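# Swap a glass fluorescent tube for an LED tube

## Task

Remove the old fluorescent tube from the light fixture and set it lying flat on the carton's floor. The carton is loose, and at the end it must rest flat with all of it on the bench. Fit the LED tube so it is locked into both lampholders, white side up. The old tube is glass and must not break. It breaks if it moves fast while no gripper holds it (for example a drop of more than a few centimetres), if it moves fast while touching anything other than the robot, or if it hits the LED tube fast. Finish by releasing everything and moving the grippers away.

## Robot and tools

Robot: two 6-joint arms with parallel grippers, left_arm and right_arm, facing each other across the table. In the scene frame the origin is the table centre, the table top is at z = +0.020 m and +z is up. left_arm's base is at (-0.009, +0.465, +0.039) m, quat_wxyz (+0.709, 0, 0, -0.705). right_arm's base is at (-0.014, -0.453, +0.039) m, quat_wxyz (+0.707, 0, 0, +0.707). An arm's name does not tell you which side of an image it appears on. Each arm reports its gripper pose and velocities, and any wrist camera pose, in its own base frame. Fixed cameras and the table use the scene frame. Printed hand positions can be a few centimetres off, more at long reach.

Gripper: the fingers point along +x and close along y. end_effector_position is the point between the fingers, 3 to 4 cm behind the tips. Only the last 1.5 cm of each finger's inner face is flat.

Row layout, used by every moving command: one flat list of 14 numbers covering both arms, even if only one arm moves. The first 7 are left_arm: six joint numbers in the order waist, wrist yaw, shoulder, wrist pitch, elbow, wrist roll, then the opening. The next 7 are right_arm in the same order. Results list joints in this order too, with the finger gap in metres (0.080 = fully open) added at the end.

Joint numbers are offsets, not poses. They count from the Joint targets line of the latest result, not from the previous row or target. Scale: 1.0 equals 2.055 rad for waist, shoulder and elbow, and 4.263 rad for wrist pitch, wrist yaw and wrist roll. The range is -1 to 1, and 0 keeps the current target.

Stated joint ranges in rad: waist -3.054 to 3.054, shoulder 0.000 to 3.142, elbow 0.000 to 2.356, wrist pitch -1.571 to 1.571, wrist yaw -1.571 to 1.571, wrist roll -3.142 to 3.142. Asking for more than 0.028 rad past a limit gets the action refused for both arms. Pushing to a limit gives a "joint sent to its limit" line.

Opening is absolute, not an offset. +1 is fully open, -1 fully closed, and empty fingers meet at about -0.78. Closing takes about 0.6 s or more. grip_measured uses the same scale. To hold a part, command about 0.08 below the reading at first contact; a smaller margin grips more gently. Sending 0 for the opening is a real command (half-open). To leave a gripper unchanged, send its current value again.

execute_actions(actions, cameras): actions is a list of actions. Each action is a table of up to 15 rows, and each row runs for 1/30 s. If a table has fewer than 15 rows, its last row holds for the remaining steps. Within an action, offsets count from the targets at that action's start. An empty list only returns state and images.

move(target, speed, blend, opening_speed, blocking, cameras): target is one 14-number row or a list of up to 15 rows. All rows in a list are offsets from the same starting Joint targets, and all arms' joints move together.
- speed is in rad/s for the joint with farthest to go: 0.01 to 7, default 0.5. Give one number, or one per target.
- blend, in rad, rounds the corners at intermediate targets.
- opening_speed (0.2 or more, per second on the opening scale) ramps the fingers.
- blocking=false returns after about 0.5 s while the move keeps running.
The move does not avoid obstacles or the other arm. The result adds a "move:" line: done, off_target (at rest but more than 0.03 rad from target), moving, held or fault. limits=held means some steps were withheld.

wait(seconds 0 to 10) lets the scene run while the arms hold. stop() brakes a running move. zoom_image(camera, region=[x0,y0,x1,y1]) enlarges part of a camera's latest image; the region can be up to 504x504 px. read_manual(section="licences") gives the licence texts only. finished_scene() ends the scene for good.

Cameras, all 896x504: cam_head_left, cam_head_right, cam_high, cam_low, cam_left_wrist, cam_right_wrist. The "Wrist depth" line gives a 7x7 grid of median depths in mm for each wrist camera, rows separated by " / ", covering 70 to 1000 mm. "-" means no value, and transparent things are not seen.

Result lines:
- Joint positions and velocities are in rad and rad/s. "within noise" means the arm is still.
- Joint targets is the base for your next offsets.
- Tool commands shows the current opening commands.
- "joint command not followed" means the clearance check changed some steps.
- blocked names an arm that was stopped by contact.
- Joint torques and External joint torques are estimates. Positive means toward a larger joint number.
- MOTOR HOT warns of heating from holding loads, stretching out or pushing. An OVER-TEMPERATURE FAULT freezes the arm, or makes it go limp.

Motion limits: each joint's target stays within 0.368 rad (big joints) or 0.763 rad (wrist joints) of its measured angle. Targets that would move the gripper more than 70 mm are scaled back, so large moves take several actions. If an arm is pressing or has been dragged, command its targets back past its measured positions.

Avoid:
- Contact torque at a joint's load limit, which stops that arm for 10 s. Limits in N m: waist 17.4, shoulder 21.6, elbow 21.5, wrist pitch 5.67, wrist yaw 5.65, wrist roll 5.3.
- Hard hits or presses between the two arms, including a gripper closing on the other arm's fingers.
- Fast contact while carrying the glass tube, and letting it drop more than a few cm.
- Knocking things off the table or pushing the carton off the bench.
- Releasing parts while they are moving, slams and hard pushes.
Loose objects may occasionally get a small push from outside.

Each tool is called after "Emit:" as name(argument=value, ...), one argument or row to a line, values as JSON.

## Session

Emit:
execute_actions(
  actions=[],
)

Scene clock: 0.00 s.
left_arm: end_effector_position=(+0.2116, +0.2075, +0.1729) grip_measured=+1.000 end_effector_quat_wxyz=(+0.879, -0.133, +0.427, -0.164) | right_arm: end_effector_position=(+0.0294, +0.2014, +0.1943) grip_measured=+1.000 end_effector_quat_wxyz=(+0.768, -0.358, +0.399, +0.349)
Joint names: [waist, wrist yaw, shoulder, wrist pitch, elbow, wrist roll]
Joint positions: left_arm=[1.137 0.77 1.705 -1.424 1.389 1.253 0.08] | right_arm=[1.79 0.502 1.135 -1.351 1.087 0.656 0.08]
Joint velocities: within noise
Joint torques (N m): no reading
External joint torques (N m): no reading
Heat: left arm: hottest wrist yaw 32 °C (+0.0 °C/min); right arm: hottest wrist roll 33 °C (+0.0 °C/min).
Wrist depth (mm): cam_left_wrist=[243 269 306 353 346 470 - / 234 257 291 334 326 454 565 / 224 244 276 314 313 414 - / 216 236 263 300 301 363 502 / 209 221 252 283 294 332 466 / - - 244 273 283 - - / - - 233 260 289 87 -] | cam_right_wrist=[864 96 273 298 327 363 404 / 232 226 121 296 327 354 396 / 232 230 129 295 316 351 387 / 234 236 153 293 314 344 385 / 231 83 178 292 307 100 358 / - 78 245 291 314 84 - / - 251 249 268 315 80 -]
Joint targets: left_arm=[1.137 0.771 1.704 -1.424 1.390 1.253] | right_arm=[1.790 0.504 1.132 -1.350 1.089 0.656]
Tool commands: left_gripper/opening=+1.0 right_gripper/opening=+1.0

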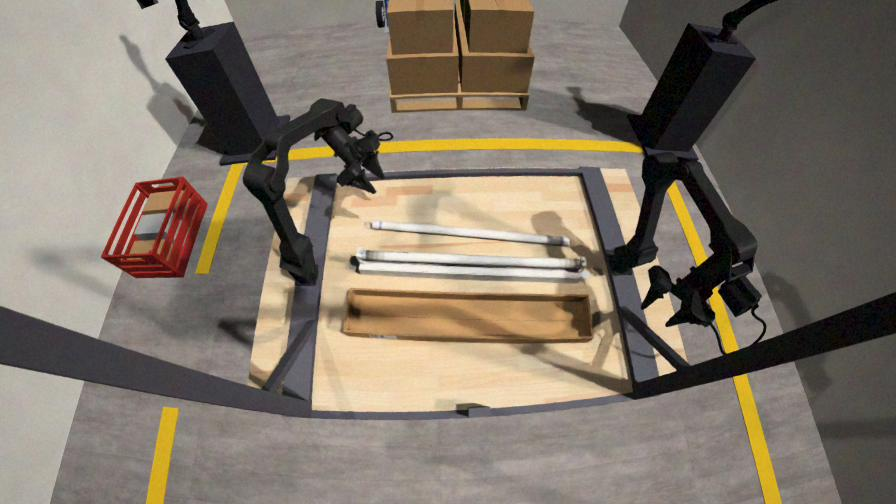

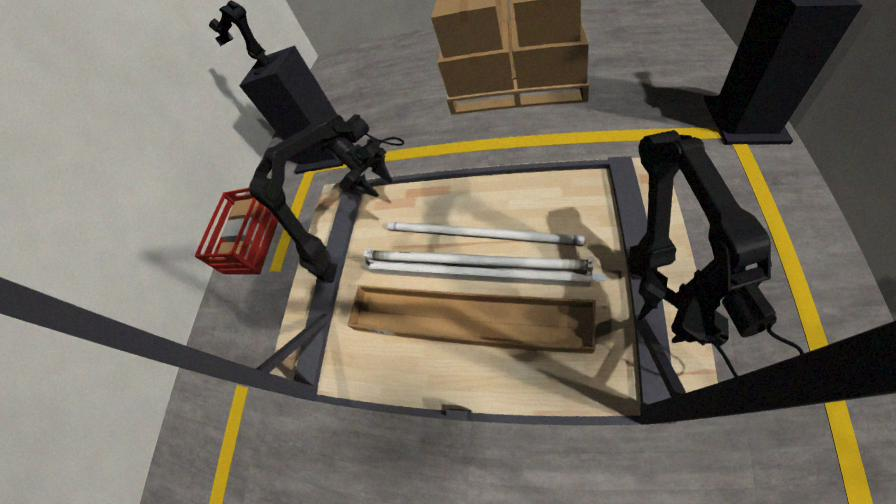

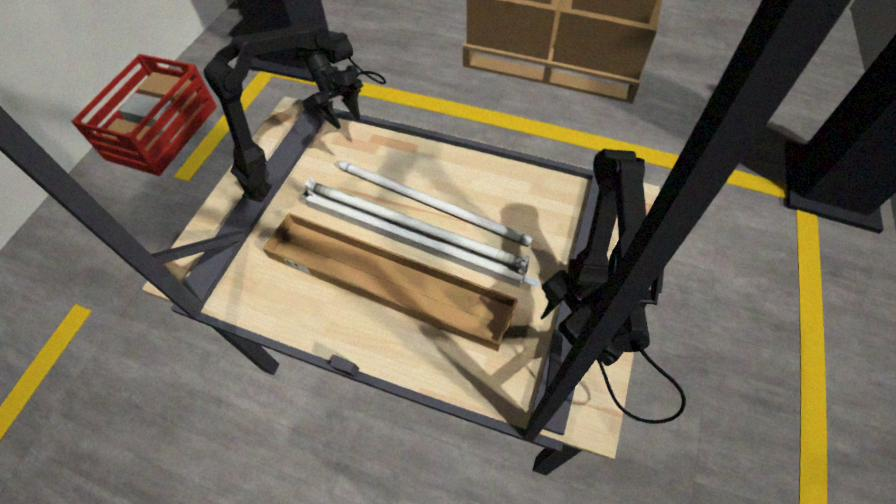

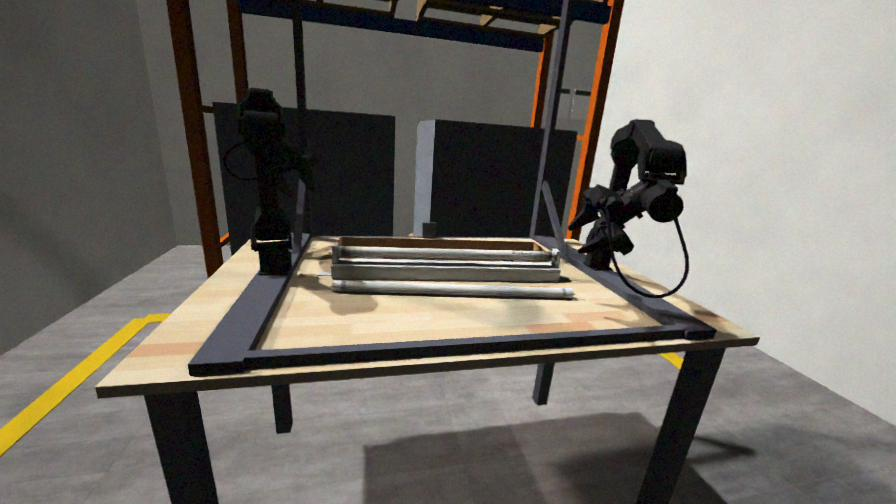

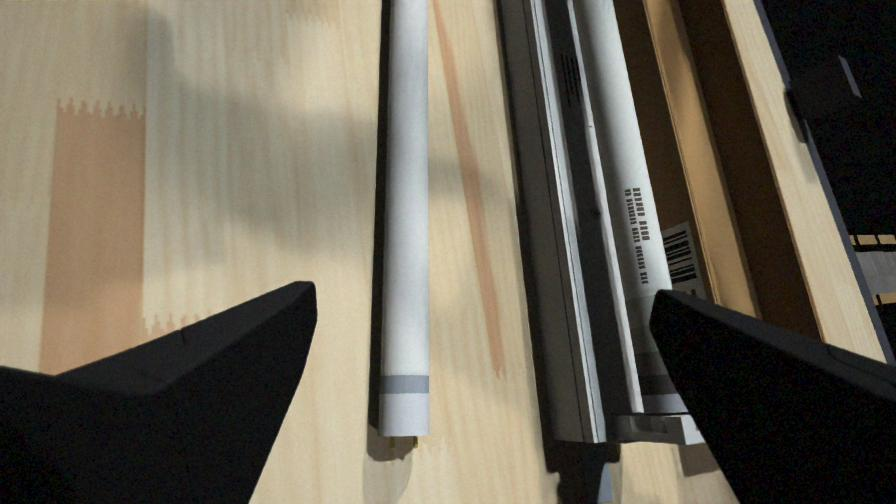

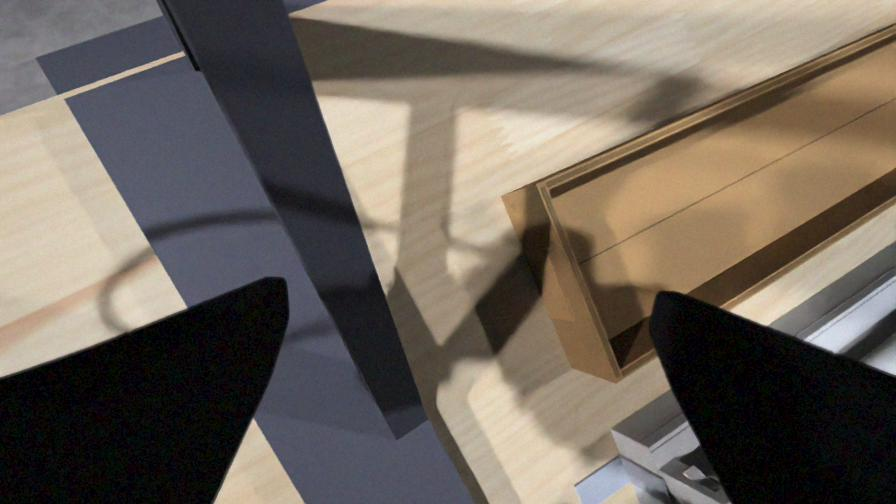

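Emit:
zoom_image(
  camera="cam_head_left",
  region=[330, 200, 630, 360],
)

Emit:
zoom_image(
  camera="cam_head_left",
  region=[340, 210, 450, 290],
)

Emit:
zoom_image(
  camera="cam_head_left",
  region=[510, 210, 620, 290],
)

Emit:
zoom_image(
  camera="cam_low",
  region=[300, 220, 600, 320],
)

Emit:
zoom_image(
  camera="cam_left_wrist",
  region=[350, 250, 750, 504],
)

Scaled by 1.680 from the camera's 896x504 image, which has a finer 1280x720 frame.

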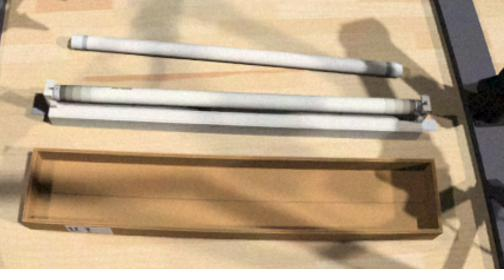

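Scaled by 4.582 from the camera's 896x504 image, which has a finer 1280x720 frame.

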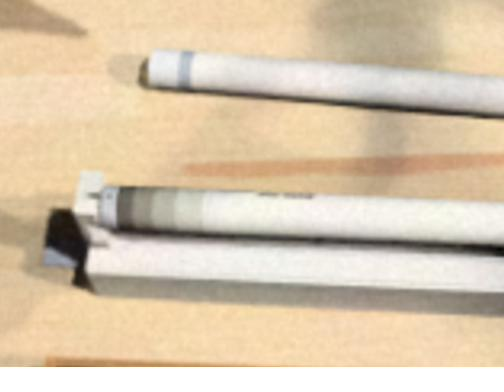

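Scaled by 4.582 from the camera's 896x504 image, which has a finer 1280x720 frame.

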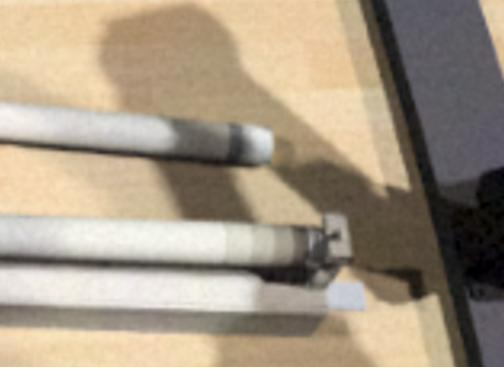

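Scaled by 1.680 from the camera's 896x504 image, which has a finer 1280x720 frame.

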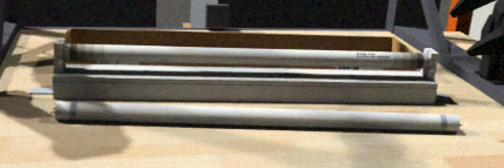

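Scaled by 1.260 from the camera's 896x504 image, which has a finer 1280x720 frame.

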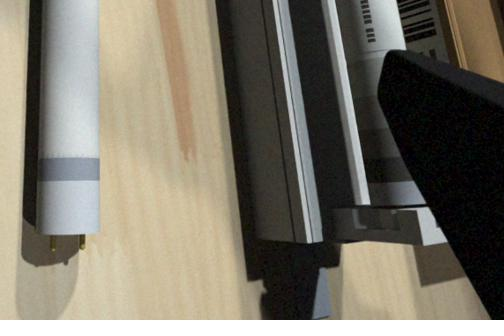

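Emit:
move(
  target=[-0.5328,-0.1809,-0.1707,0.0155,-0.1214,-0.2841,1,-0.9046,-0.1182,0.0857,-0.0045,0.0086,-0.1701,1],
  speed=1.2,
)

Scene clock: 147.00 s.
left_arm: end_effector_position=(+0.2168, +0.0089, +0.1501) grip_measured=+1.000 end_effector_quat_wxyz=(+0.706, -0.002, +0.709, -0.002) | right_arm: end_effector_position=(+0.2005, -0.0139, +0.1483) grip_measured=+1.000 end_effector_quat_wxyz=(+0.705, -0.002, +0.709, -0.002)
Joint names: [waist, wrist yaw, shoulder, wrist pitch, elbow, wrist roll]
Joint positions: left_arm=[0.046 0.006 1.364 -1.36 1.149 0.046 0.08] | right_arm=[-0.066 0.005 1.302 -1.369 1.095 -0.066 0.08]
Joint velocities: within noise
Joint torques (N m): left_arm=[-0.33 -0.2 -6.52 0.49 4.71 -0.13] | right_arm=[-0.16 -0.18 -3.12 0.21 8.25 -0.13]
External joint torques (N m): left_arm=[-0.33 -0.2 -2.33 0.17 -0.97 -0.13] | right_arm=[-0.16 -0.17 0.39 -0.1 2.77 -0.13]
Heat: left arm: hottest shoulder 31 °C (+2.0 °C/min); right arm: hottest elbow 34 °C (+1.0 °C/min).
Wrist depth (mm): cam_left_wrist=[183 204 204 137 207 201 205 / 195 214 214 145 217 213 215 / 221 226 227 155 230 229 225 / 241 242 238 204 243 244 228 / 254 252 166 257 257 254 243 / - - 280 282 285 - - / - - 282 284 290 87 -] | cam_right_wrist=[193 192 201 132 203 199 204 / 205 203 209 141 214 200 217 / 217 213 222 184 226 226 230 / 228 225 235 198 238 243 245 / - 83 250 216 261 101 263 / - 78 277 278 280 84 - / - 271 277 276 281 80 -]
Joint targets: left_arm=[0.042 0.000 1.353 -1.358 1.141 0.042] | right_arm=[-0.069 0.000 1.309 -1.369 1.107 -0.069]
move: done

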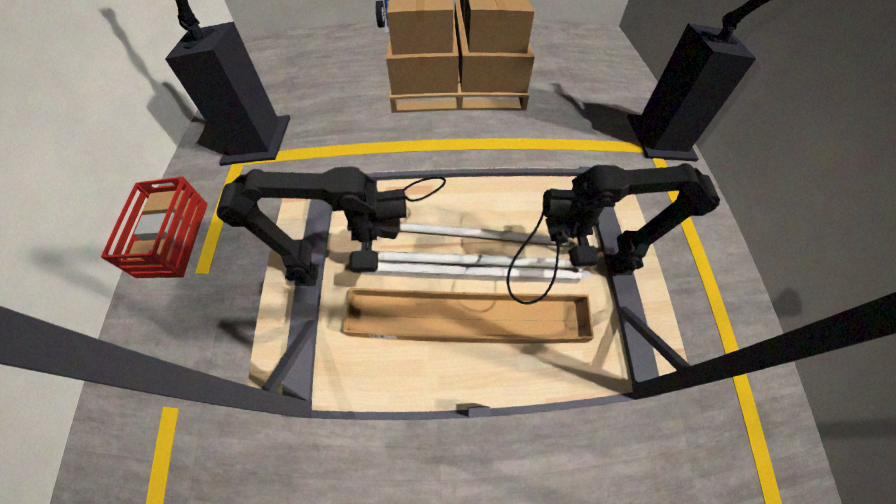

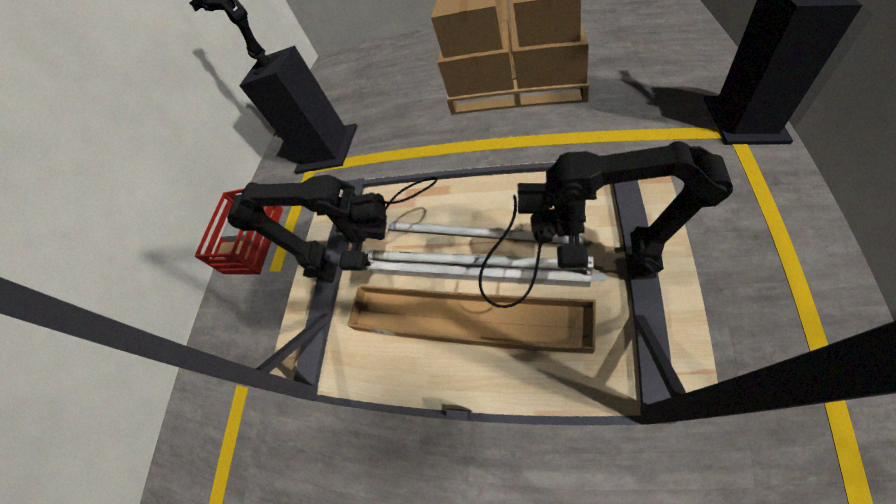

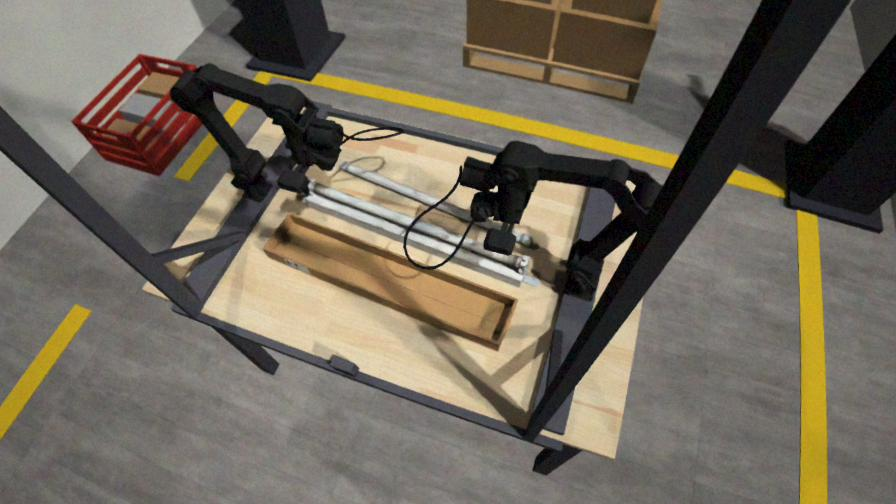

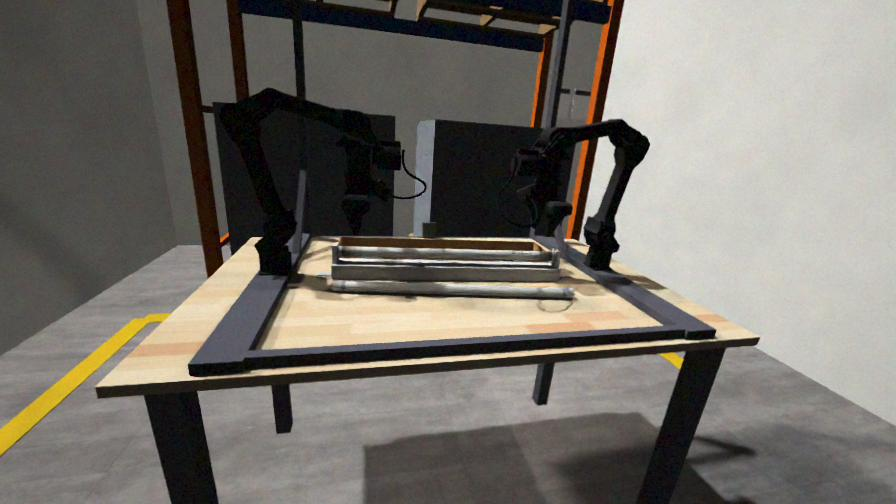

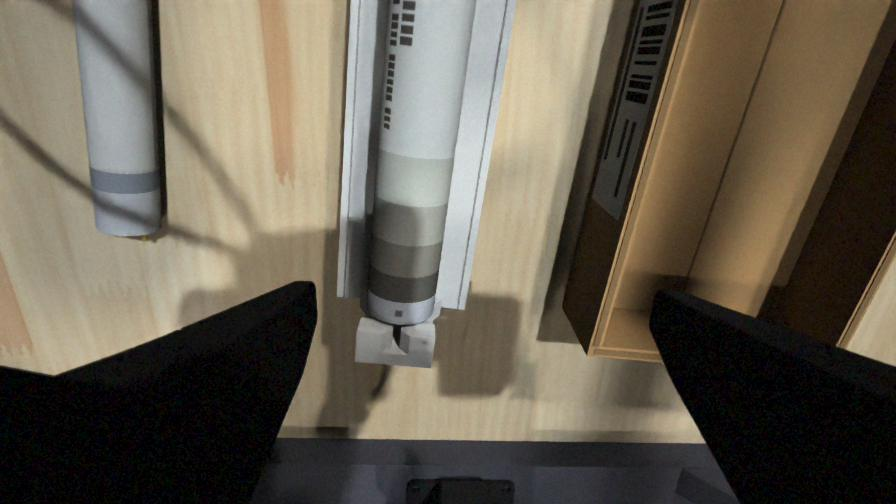

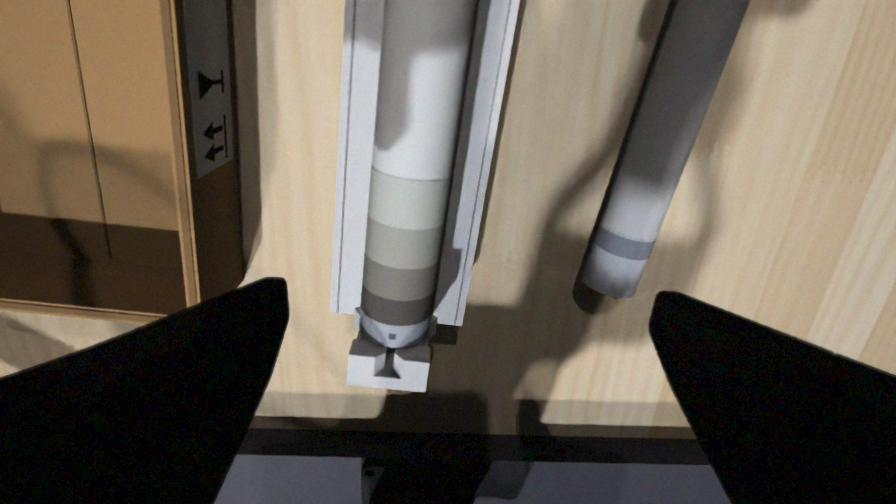

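Emit:
zoom_image(
  camera="cam_left_wrist",
  region=[300, 220, 520, 400],
)

Emit:
zoom_image(
  camera="cam_right_wrist",
  region=[300, 240, 520, 420],
)

Emit:
zoom_image(
  camera="cam_left_wrist",
  region=[60, 120, 200, 260],
)

Emit:
zoom_image(
  camera="cam_right_wrist",
  region=[560, 180, 760, 320],
)

Scaled by 2.291 from the camera's 896x504 image, which has a finer 1280x720 frame.

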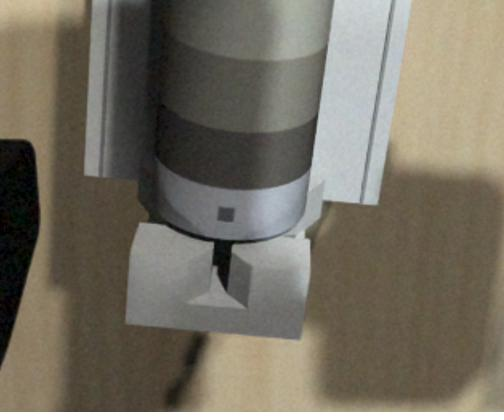

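Scaled by 2.291 from the camera's 896x504 image, which has a finer 1280x720 frame.

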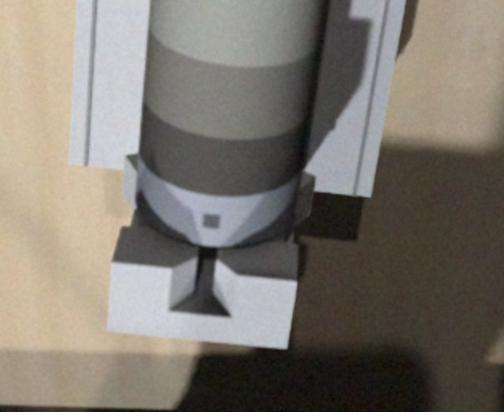

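Scaled by 3.600 from the camera's 896x504 image, which has a finer 1280x720 frame.

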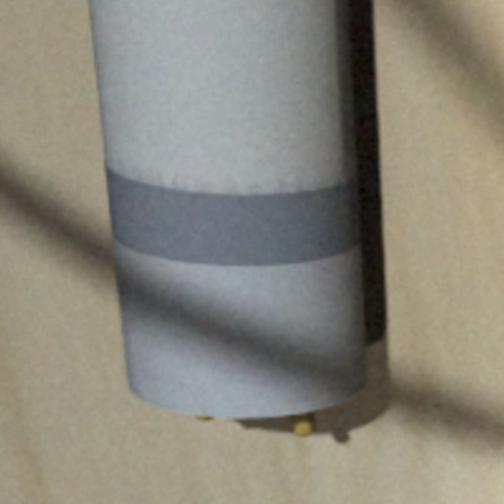

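Scaled by 2.520 from the camera's 896x504 image, which has a finer 1280x720 frame.

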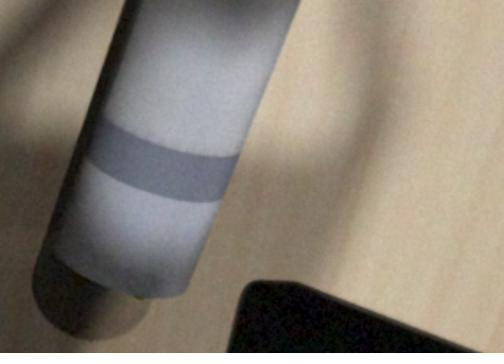

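Emit:
zoom_image(
  camera="cam_low",
  region=[320, 235, 460, 310],
)

Emit:
zoom_image(
  camera="cam_low",
  region=[460, 235, 600, 310],
)

Emit:
zoom_image(
  camera="cam_left_wrist",
  region=[60, 0, 200, 140],
)

Scaled by 3.600 from the camera's 896x504 image, which has a finer 1280x720 frame.

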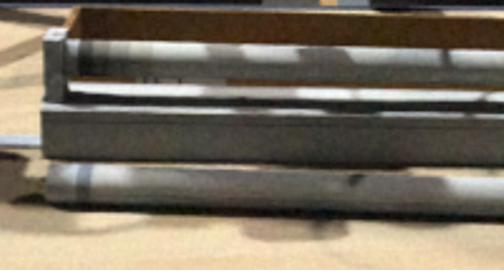

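Scaled by 3.600 from the camera's 896x504 image, which has a finer 1280x720 frame.

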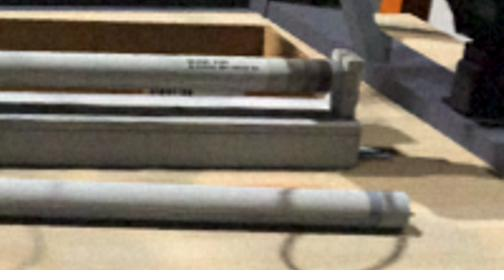

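Scaled by 3.600 from the camera's 896x504 image, which has a finer 1280x720 frame.

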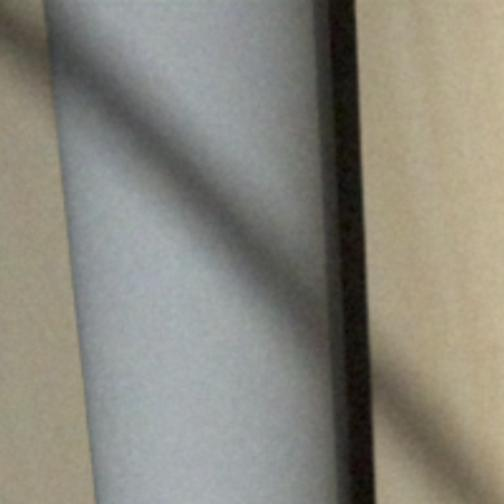

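Emit:
move(
  target=[0.0179,0,0.1321,0.0212,0.0876,0.0263,1,0.0326,0,0.1298,0.0242,0.0798,0.0333,1],
  speed=0.8,
  cameras=["cam_head_left","cam_left_wrist","cam_right_wrist"],
)

Scene clock: 279.40 s.
left_arm: end_effector_position=(+0.2818, +0.0203, +0.1335) grip_measured=+1.000 end_effector_quat_wxyz=(+0.706, +0.024, +0.707, -0.028) | right_arm: end_effector_position=(+0.2695, -0.0021, +0.1324) grip_measured=+1.000 end_effector_quat_wxyz=(+0.705, +0.025, +0.708, -0.028)
Joint names: [waist, wrist yaw, shoulder, wrist pitch, elbow, wrist roll]
Joint positions: left_arm=[0.075 0.006 1.613 -1.27 1.311 0.148 0.08] | right_arm=[-0.006 0.004 1.566 -1.268 1.259 0.069 0.08]
Joint velocities: within noise
Joint torques (N m): left_arm=[0.3 -0.21 -5.78 0.48 6.76 0.17] | right_arm=[0.25 -0.16 -5.26 0.43 7.93 0.12]
External joint torques (N m): left_arm=[0.37 -0.23 0.27 0.16 1.09 0.16] | right_arm=[0.25 -0.17 0.18 0.11 2.44 0.12]
Heat: left arm: hottest shoulder 32 °C (+1.0 °C/min); right arm: hottest elbow 38 °C (+1.0 °C/min).
Wrist depth (mm): cam_left_wrist=[182 185 189 121 190 182 190 / 197 194 200 131 201 181 200 / 208 205 212 136 214 206 213 / 222 209 225 146 225 219 226 / 233 205 234 154 245 233 236 / - - 257 169 259 - - / - - 278 196 283 87 -] | cam_right_wrist=[176 174 183 116 182 184 186 / 187 184 195 129 195 193 200 / 202 187 207 130 208 192 213 / 212 209 218 141 224 209 226 / 222 83 237 151 240 101 240 / - 78 252 163 259 84 - / - 208 278 182 281 80 -]
Joint targets: left_arm=[0.079 0.000 1.624 -1.268 1.321 0.154] | right_arm=[-0.002 0.000 1.575 -1.266 1.271 0.073]
move: done
Images, in order (width x height): cam_head_left 896x504, cam_left_wrist 896x504, cam_right_wrist 896x504.

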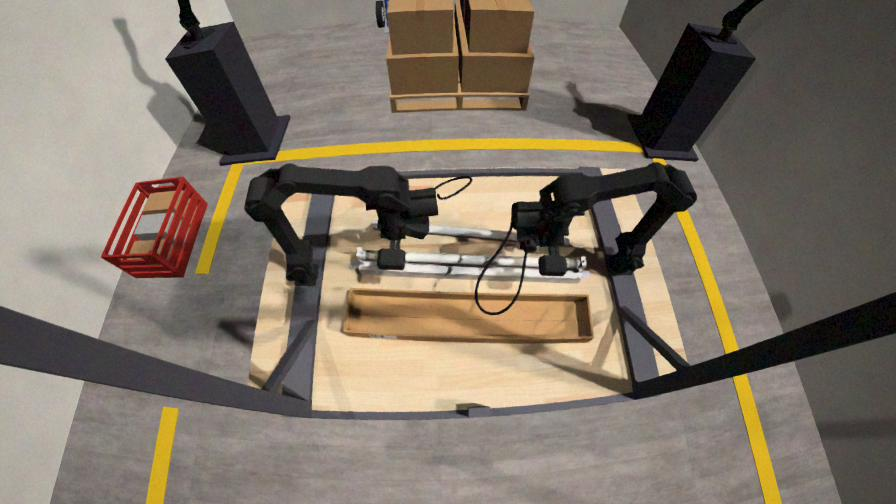

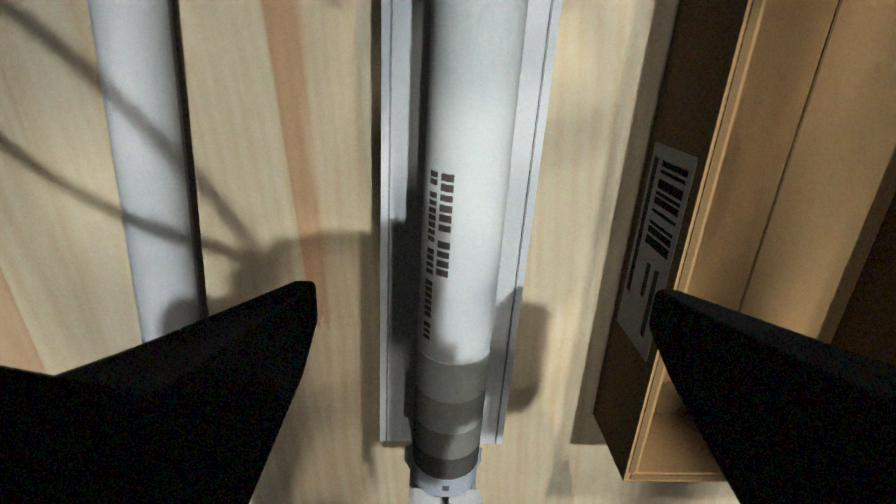

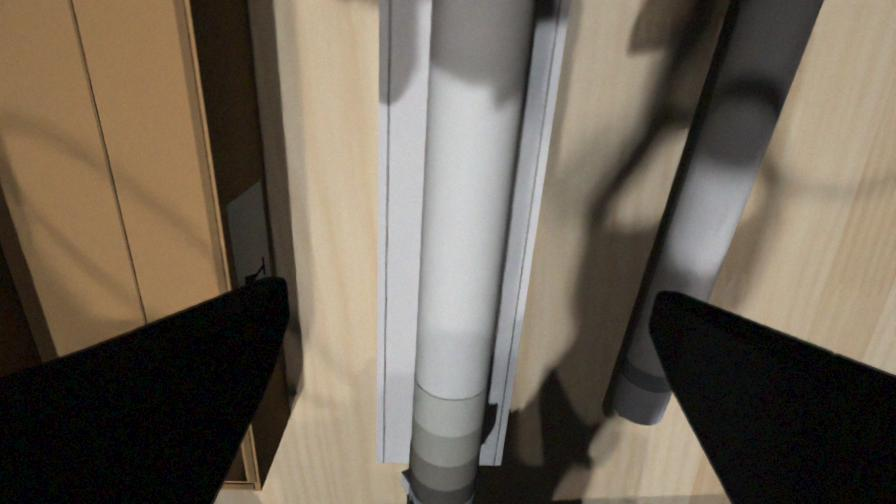

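Emit:
move(
  target=[-0.2521,-0.1511,0.0822,-0.0204,-0.0165,-0.1443,1,0.2394,0.1346,0.1584,-0.0563,0.0693,0.1450,1],
  speed=0.8,
)

Scene clock: 438.63 s.
left_arm: end_effector_position=(+0.2822, -0.0337, +0.1182) grip_measured=+1.000 end_effector_quat_wxyz=(+0.680, +0.260, +0.652, +0.213) | right_arm: end_effector_position=(+0.2748, +0.0541, +0.1151) grip_measured=+1.000 end_effector_quat_wxyz=(+0.654, -0.215, +0.675, -0.265)
Joint names: [waist, wrist yaw, shoulder, wrist pitch, elbow, wrist roll]
Joint positions: left_arm=[-0.439 -0.637 1.781 -1.352 1.294 -0.456 0.08] | right_arm=[0.488 0.569 1.89 -1.504 1.404 0.687 0.08]
Joint velocities: within noise
Joint torques (N m): left_arm=[0.03 -0.75 -6.47 -0.19 4.23 -0.2] | right_arm=[0.28 0.58 -6.86 -0.44 7.07 0.19]
External joint torques (N m): left_arm=[0.08 -0.35 0.31 -0.1 -0.91 -0.17] | right_arm=[0.29 0.26 0.18 -0.13 2.31 0.16]
Heat: left arm: hottest shoulder 32 °C (+0.0 °C/min); right arm: hottest elbow 39 °C (+0.0 °C/min).
Wrist depth (mm): cam_left_wrist=[- 350 246 126 149 156 139 / - 376 261 134 155 161 142 / - 404 313 140 166 168 137 / - 433 303 152 179 176 142 / - - 301 161 190 104 144 / - - 368 175 208 - - / - - 392 194 230 92 -] | cam_right_wrist=[- 140 146 121 224 348 - / 106 145 153 148 239 389 - / 128 156 161 137 302 429 - / - 160 169 144 329 472 - / - 84 176 155 347 100 - / - 78 199 169 383 84 - / - 203 215 183 416 80 -]
Joint targets: left_arm=[-0.440 -0.645 1.793 -1.354 1.287 -0.461] | right_arm=[0.490 0.574 1.901 -1.506 1.413 0.691]
move: done

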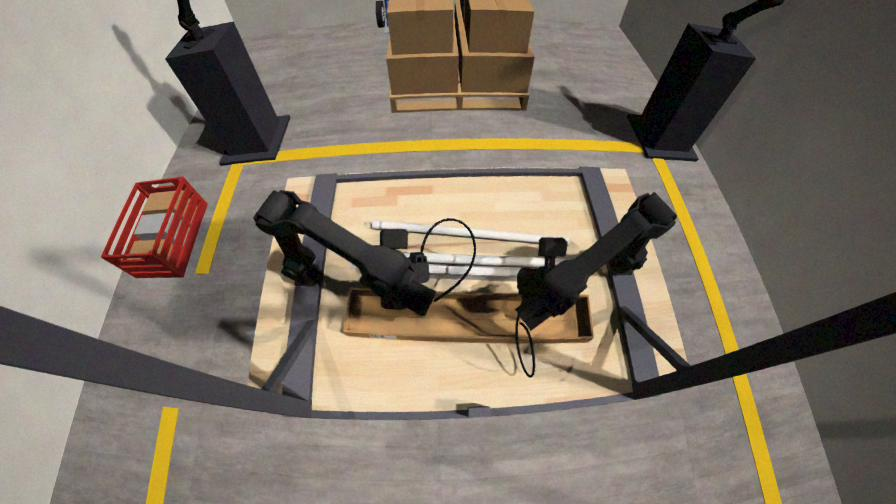

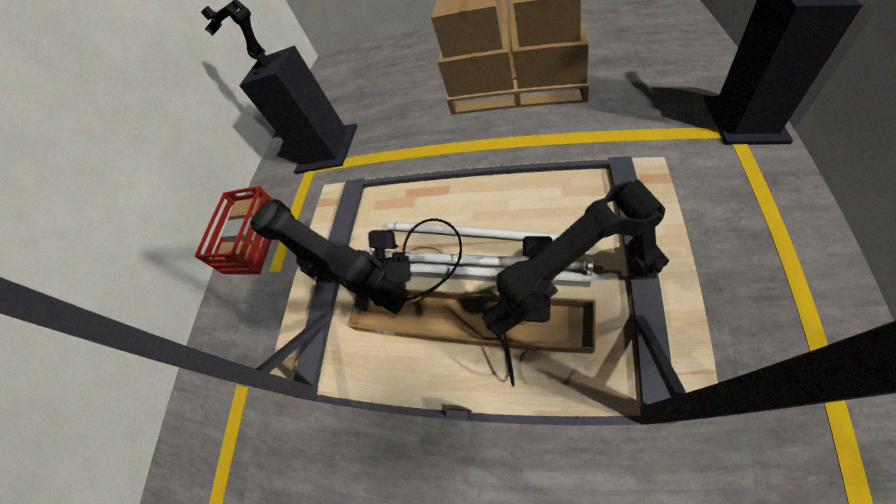

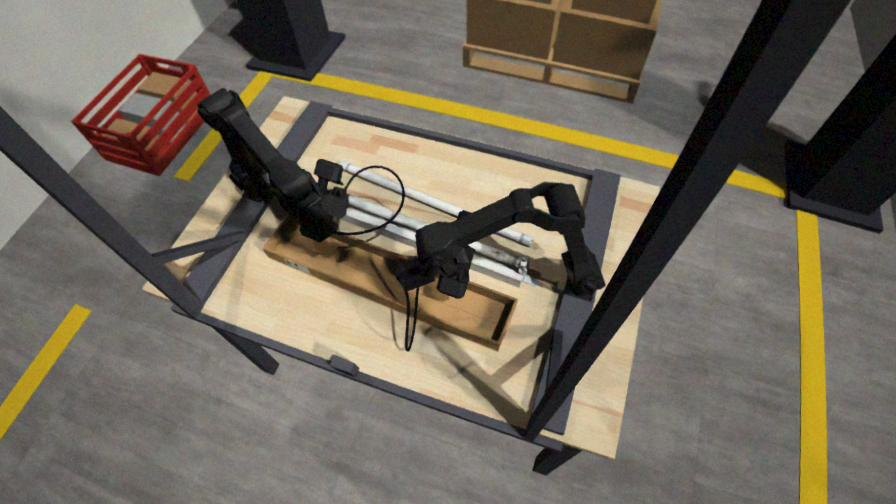

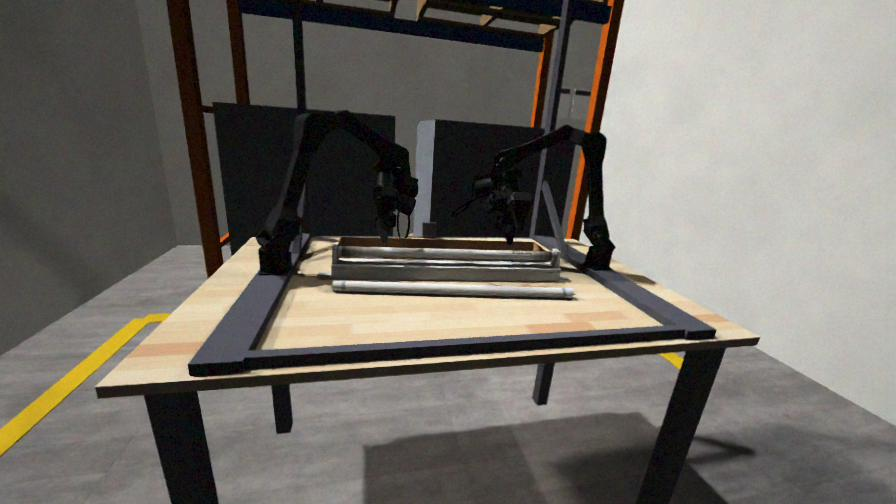

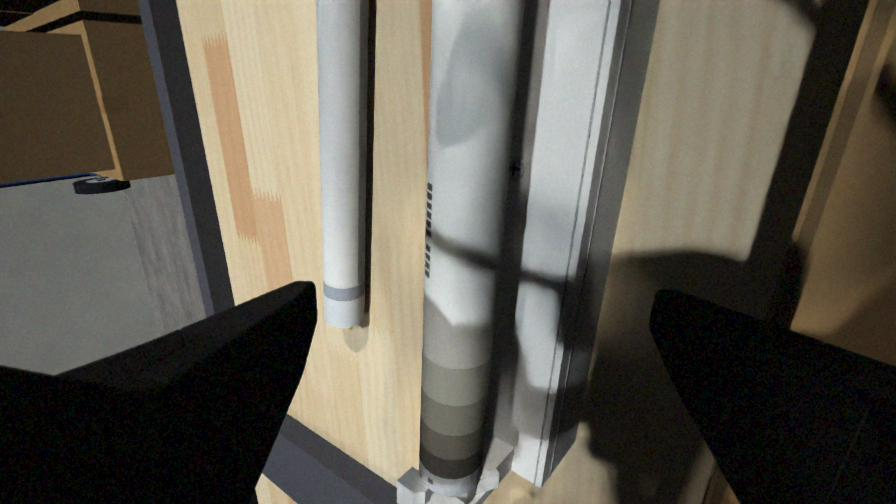

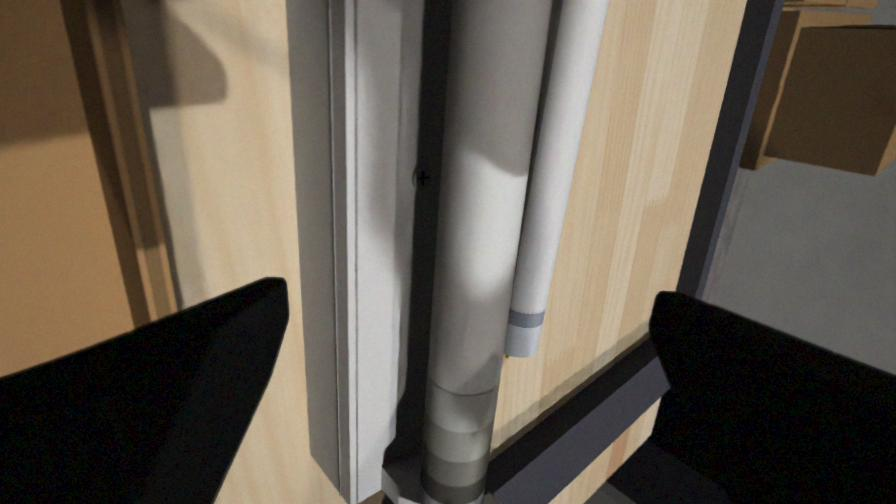

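Emit:
move(
  target=[0.0331,-0.0040,-0.0005,0.0328,-0.0501,0.0190,1,-0.0279,0.0053,-0.0083,0.0281,-0.0501,-0.0148,1],
  speed=0.4,
  cameras=["cam_left_wrist","cam_right_wrist"],
)

Scene clock: 483.20 s.
left_arm: end_effector_position=(+0.2832, -0.0130, +0.0932) grip_measured=+1.000 end_effector_quat_wxyz=(+0.675, +0.262, +0.655, +0.215) | right_arm: end_effector_position=(+0.2785, +0.0371, +0.0935) grip_measured=+1.000 end_effector_quat_wxyz=(+0.654, -0.216, +0.674, -0.266)
Joint names: [waist, wrist yaw, shoulder, wrist pitch, elbow, wrist roll]
Joint positions: left_arm=[-0.375 -0.654 1.781 -1.217 1.191 -0.385 0.08] | right_arm=[0.436 0.591 1.89 -1.387 1.317 0.631 0.08]
Joint velocities: within noise
Joint torques (N m): left_arm=[0.23 -0.78 -6.54 0.16 3.98 0.12] | right_arm=[-0.22 0.61 -8.81 -0.19 4.95 -0.11]
External joint torques (N m): left_arm=[0.21 -0.37 0.06 0.2 -1.02 0.16] | right_arm=[-0.18 0.27 -1.81 0.08 0.27 -0.14]
Heat: left arm: hottest shoulder 33 °C (+1.0 °C/min); right arm: hottest elbow 36 °C (-3.0 °C/min).
Wrist depth (mm): cam_left_wrist=[- 318 209 - 117 129 118 / - 339 224 99 122 134 121 / - 363 244 105 129 142 126 / - 391 261 112 136 151 131 / - - 261 120 149 - 134 / - - 324 130 162 - - / - - 363 144 182 182 -] | cam_right_wrist=[110 121 114 116 194 303 - / 114 127 123 122 208 340 - / 119 133 131 131 221 388 - / 125 139 137 116 290 424 - / - 84 142 123 307 100 - / - 78 158 130 344 84 - / - 175 176 145 366 80 -]
Joint targets: left_arm=[-0.372 -0.661 1.792 -1.214 1.184 -0.380] | right_arm=[0.432 0.596 1.884 -1.386 1.310 0.628]
move: done
Images, in order (width x height): cam_left_wrist 896x504, cam_right_wrist 896x504.

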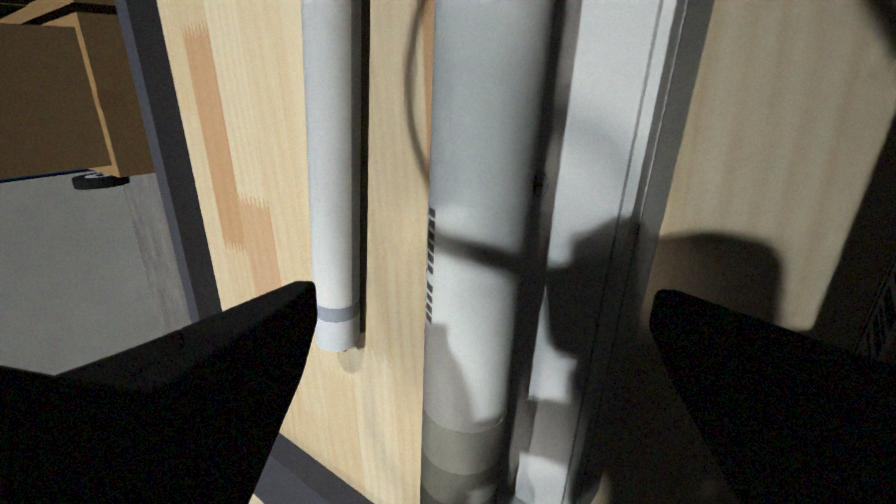

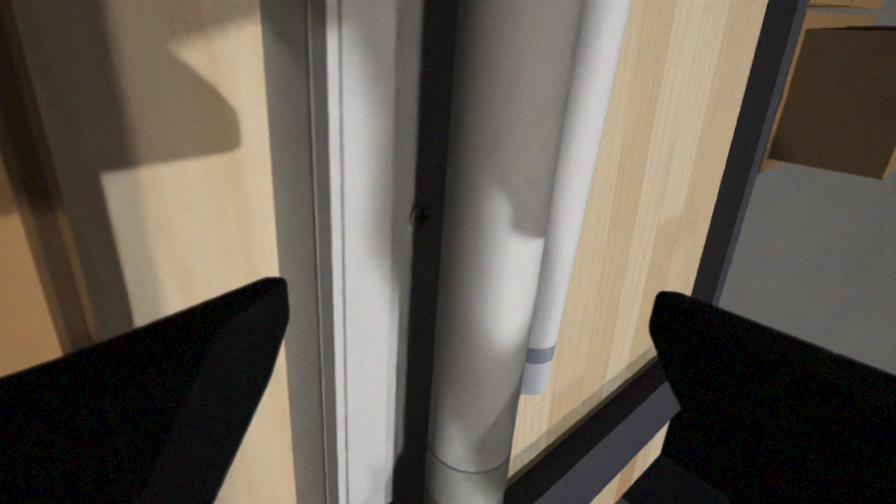

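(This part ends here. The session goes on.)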